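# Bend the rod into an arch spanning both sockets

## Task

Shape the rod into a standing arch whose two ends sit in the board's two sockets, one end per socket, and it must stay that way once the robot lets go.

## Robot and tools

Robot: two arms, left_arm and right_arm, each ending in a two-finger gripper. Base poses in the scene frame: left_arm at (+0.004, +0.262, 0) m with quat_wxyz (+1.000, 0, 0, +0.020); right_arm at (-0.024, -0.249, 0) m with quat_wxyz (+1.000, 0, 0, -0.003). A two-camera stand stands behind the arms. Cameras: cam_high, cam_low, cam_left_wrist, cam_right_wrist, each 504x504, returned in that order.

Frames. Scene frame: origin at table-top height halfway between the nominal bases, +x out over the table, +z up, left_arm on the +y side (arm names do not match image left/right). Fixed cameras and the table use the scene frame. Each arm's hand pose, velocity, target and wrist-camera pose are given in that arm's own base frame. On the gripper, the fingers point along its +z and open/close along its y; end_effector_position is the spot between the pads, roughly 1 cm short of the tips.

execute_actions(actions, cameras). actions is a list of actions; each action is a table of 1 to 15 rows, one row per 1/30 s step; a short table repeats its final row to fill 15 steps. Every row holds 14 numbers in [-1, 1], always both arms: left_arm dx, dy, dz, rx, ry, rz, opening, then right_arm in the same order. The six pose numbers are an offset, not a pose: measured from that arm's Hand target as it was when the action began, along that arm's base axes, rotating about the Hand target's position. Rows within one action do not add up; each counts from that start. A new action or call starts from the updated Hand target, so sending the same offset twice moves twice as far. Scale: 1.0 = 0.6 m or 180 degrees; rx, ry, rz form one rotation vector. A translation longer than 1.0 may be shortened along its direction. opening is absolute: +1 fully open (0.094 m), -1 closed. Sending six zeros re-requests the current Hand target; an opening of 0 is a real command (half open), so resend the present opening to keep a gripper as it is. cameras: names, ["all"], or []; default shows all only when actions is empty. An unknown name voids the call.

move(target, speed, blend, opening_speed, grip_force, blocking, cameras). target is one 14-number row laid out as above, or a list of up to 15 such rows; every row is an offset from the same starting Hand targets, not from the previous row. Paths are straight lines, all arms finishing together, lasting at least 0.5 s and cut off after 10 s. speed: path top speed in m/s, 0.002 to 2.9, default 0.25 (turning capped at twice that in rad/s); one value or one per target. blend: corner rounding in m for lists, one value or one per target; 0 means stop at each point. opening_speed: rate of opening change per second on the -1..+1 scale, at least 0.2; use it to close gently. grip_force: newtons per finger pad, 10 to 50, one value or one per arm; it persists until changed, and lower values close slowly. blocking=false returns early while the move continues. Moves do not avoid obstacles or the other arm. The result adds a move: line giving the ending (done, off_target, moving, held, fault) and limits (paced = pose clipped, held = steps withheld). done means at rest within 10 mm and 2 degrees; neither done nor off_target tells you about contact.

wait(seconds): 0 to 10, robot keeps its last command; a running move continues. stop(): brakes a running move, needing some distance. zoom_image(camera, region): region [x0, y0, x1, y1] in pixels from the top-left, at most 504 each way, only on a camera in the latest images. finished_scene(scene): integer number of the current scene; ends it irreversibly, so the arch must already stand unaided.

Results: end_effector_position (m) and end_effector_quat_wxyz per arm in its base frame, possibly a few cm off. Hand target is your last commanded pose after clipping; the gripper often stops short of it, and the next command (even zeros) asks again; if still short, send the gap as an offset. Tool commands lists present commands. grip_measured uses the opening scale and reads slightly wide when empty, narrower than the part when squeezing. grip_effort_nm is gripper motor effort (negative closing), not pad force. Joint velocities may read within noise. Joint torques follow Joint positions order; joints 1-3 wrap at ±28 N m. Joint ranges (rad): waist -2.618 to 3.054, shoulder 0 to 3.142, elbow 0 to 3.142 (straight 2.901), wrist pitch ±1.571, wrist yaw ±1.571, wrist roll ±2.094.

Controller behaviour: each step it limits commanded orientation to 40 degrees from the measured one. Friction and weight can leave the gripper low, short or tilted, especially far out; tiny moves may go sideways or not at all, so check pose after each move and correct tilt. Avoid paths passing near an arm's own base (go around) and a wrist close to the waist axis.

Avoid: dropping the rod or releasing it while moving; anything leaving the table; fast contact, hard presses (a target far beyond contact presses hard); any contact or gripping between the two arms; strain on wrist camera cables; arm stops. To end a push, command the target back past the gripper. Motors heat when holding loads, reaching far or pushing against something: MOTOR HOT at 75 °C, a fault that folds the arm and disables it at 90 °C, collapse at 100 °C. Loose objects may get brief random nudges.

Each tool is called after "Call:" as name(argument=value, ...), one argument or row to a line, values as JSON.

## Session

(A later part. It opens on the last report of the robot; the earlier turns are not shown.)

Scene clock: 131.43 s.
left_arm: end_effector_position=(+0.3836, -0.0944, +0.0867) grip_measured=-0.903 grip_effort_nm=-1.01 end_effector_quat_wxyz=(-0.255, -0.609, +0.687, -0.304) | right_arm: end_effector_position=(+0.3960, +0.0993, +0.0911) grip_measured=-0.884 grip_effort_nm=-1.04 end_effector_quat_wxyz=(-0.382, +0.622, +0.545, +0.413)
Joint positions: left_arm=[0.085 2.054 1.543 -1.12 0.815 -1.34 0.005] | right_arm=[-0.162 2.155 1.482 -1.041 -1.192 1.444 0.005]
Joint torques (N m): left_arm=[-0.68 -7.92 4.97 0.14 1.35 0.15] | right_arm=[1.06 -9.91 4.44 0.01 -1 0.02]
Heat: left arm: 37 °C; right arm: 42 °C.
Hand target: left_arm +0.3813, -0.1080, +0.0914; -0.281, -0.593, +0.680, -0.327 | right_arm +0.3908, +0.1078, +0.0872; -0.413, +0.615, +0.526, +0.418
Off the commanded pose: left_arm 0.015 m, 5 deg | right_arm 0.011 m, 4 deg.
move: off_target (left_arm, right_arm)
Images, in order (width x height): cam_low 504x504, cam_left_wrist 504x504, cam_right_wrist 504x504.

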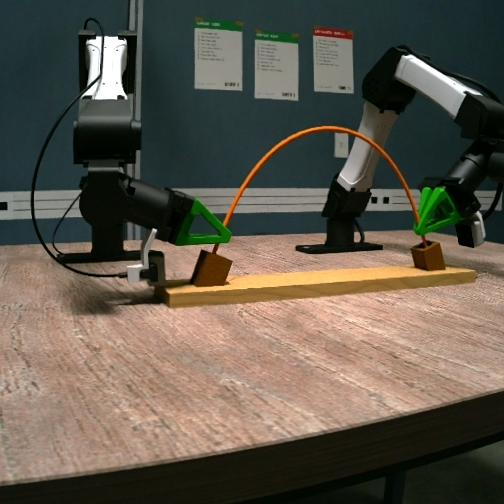

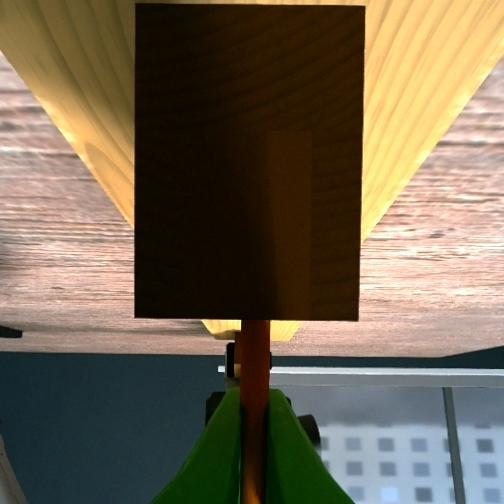

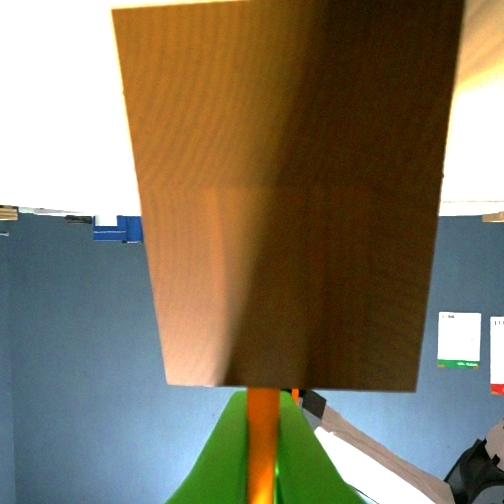

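Call:
move(
  target=[0,0,0,0,0,0,-0.4,0,0,0,0,0,0,-0.4],
  opening_speed=0.4,
  cameras=["cam_low"],
)

Call:
zoom_image(
  camera="cam_low",
  region=[120, 80, 480, 310],
)

Scene clock: 134.40 s.
left_arm: end_effector_position=(+0.3841, -0.1020, +0.0924) grip_measured=-0.402 grip_effort_nm=0.11 end_effector_quat_wxyz=(-0.266, -0.599, +0.684, -0.321) | right_arm: end_effector_position=(+0.3963, +0.1038, +0.0974) grip_measured=-0.402 grip_effort_nm=0.12 end_effector_quat_wxyz=(-0.396, +0.612, +0.534, +0.428)
Joint positions: left_arm=[0.078 2.054 1.543 -1.117 0.859 -1.335 0.028] | right_arm=[-0.157 2.158 1.479 -1.042 -1.242 1.442 0.028]
Joint torques (N m): left_arm=[-0.13 -7.8 4.96 0.13 0.91 0.09] | right_arm=[0.77 -9.98 4.85 -0.04 -0.57 -0.06]
Heat: left arm: 37 °C; right arm: 42 °C.
Hand target: left_arm +0.3814, -0.1080, +0.0914; -0.281, -0.593, +0.680, -0.327 | right_arm +0.3907, +0.1078, +0.0872; -0.413, +0.615, +0.526, +0.418
Off the commanded pose: left_arm 0.007 m, 2 deg | right_arm 0.012 m, 2 deg.
move: off_target (right_arm)
Images, in order (width x height): cam_low 504x504.

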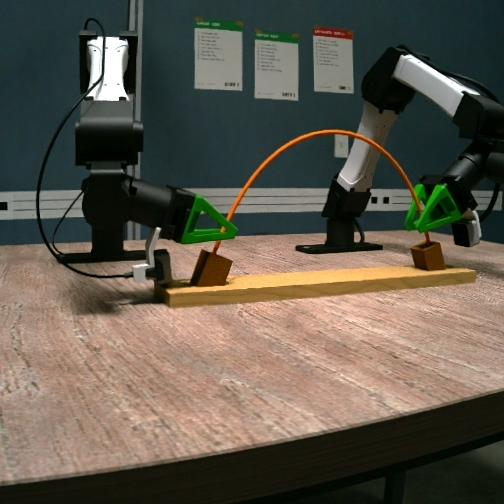

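Scaled by 1.400 from the camera's 504x504 image, which has a finer 720x720 frame.

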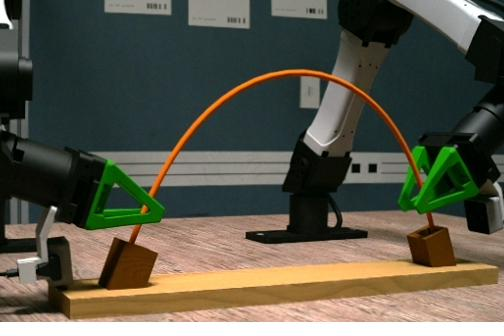

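Call:
move(
  target=[0.008,0.167,0.118,0,0,0,-0.4,0,-0.167,0.118,0,0,0,-0.4],
  speed=0.1,
  cameras=["cam_low"],
)

Call:
zoom_image(
  camera="cam_low",
  region=[120, 80, 480, 310],
)

Scene clock: 137.07 s.
left_arm: end_effector_position=(+0.3909, -0.0065, +0.1418) grip_measured=-0.402 grip_effort_nm=0.11 end_effector_quat_wxyz=(+0.246, +0.617, -0.665, +0.341) | right_arm: end_effector_position=(+0.3904, +0.0098, +0.1381) grip_measured=-0.402 grip_effort_nm=0.12 end_effector_quat_wxyz=(-0.378, +0.653, +0.495, +0.431)
Joint positions: left_arm=[0.323 2.129 1.845 -1.517 0.845 -1.069 0.028] | right_arm=[-0.398 2.213 1.726 -1.573 -1.171 1.118 0.028]
Joint torques (N m): left_arm=[0.47 -12.07 7.47 -0.57 0.62 0.11] | right_arm=[0.01 -17.57 8.2 -0.5 -0.32 0.2]
Heat: left arm: 37 °C; right arm: 42 °C.
Hand target: left_arm +0.3861, -0.0078, +0.1622; +0.281, +0.593, -0.680, +0.327 | right_arm +0.3907, +0.0076, +0.1580; -0.413, +0.615, +0.526, +0.418
Off the commanded pose: left_arm 0.021 m, 5 deg | right_arm 0.020 m, 7 deg.
joint sent to its limit (left arm) — joint 4 (wrist pitch), lower limit. The joint targets are off in orientation, not in position.
joint sent to its limit (right arm) — joint 4 (wrist pitch), lower limit. The joint targets are off in orientation, not in position.
move: off_target (left_arm, right_arm)
Images, in order (width x height): cam_low 504x504.

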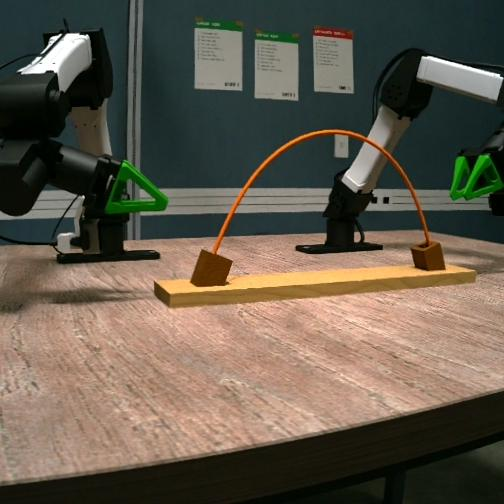

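Scaled by 1.400 from the camera's 504x504 image, which has a finer 720x720 frame.

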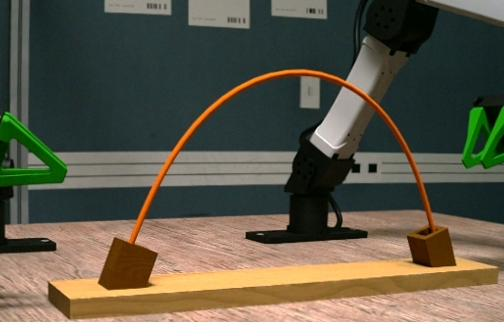

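Call:
finished_scene(
  scene=3,
)

The scene is finished: the task was done.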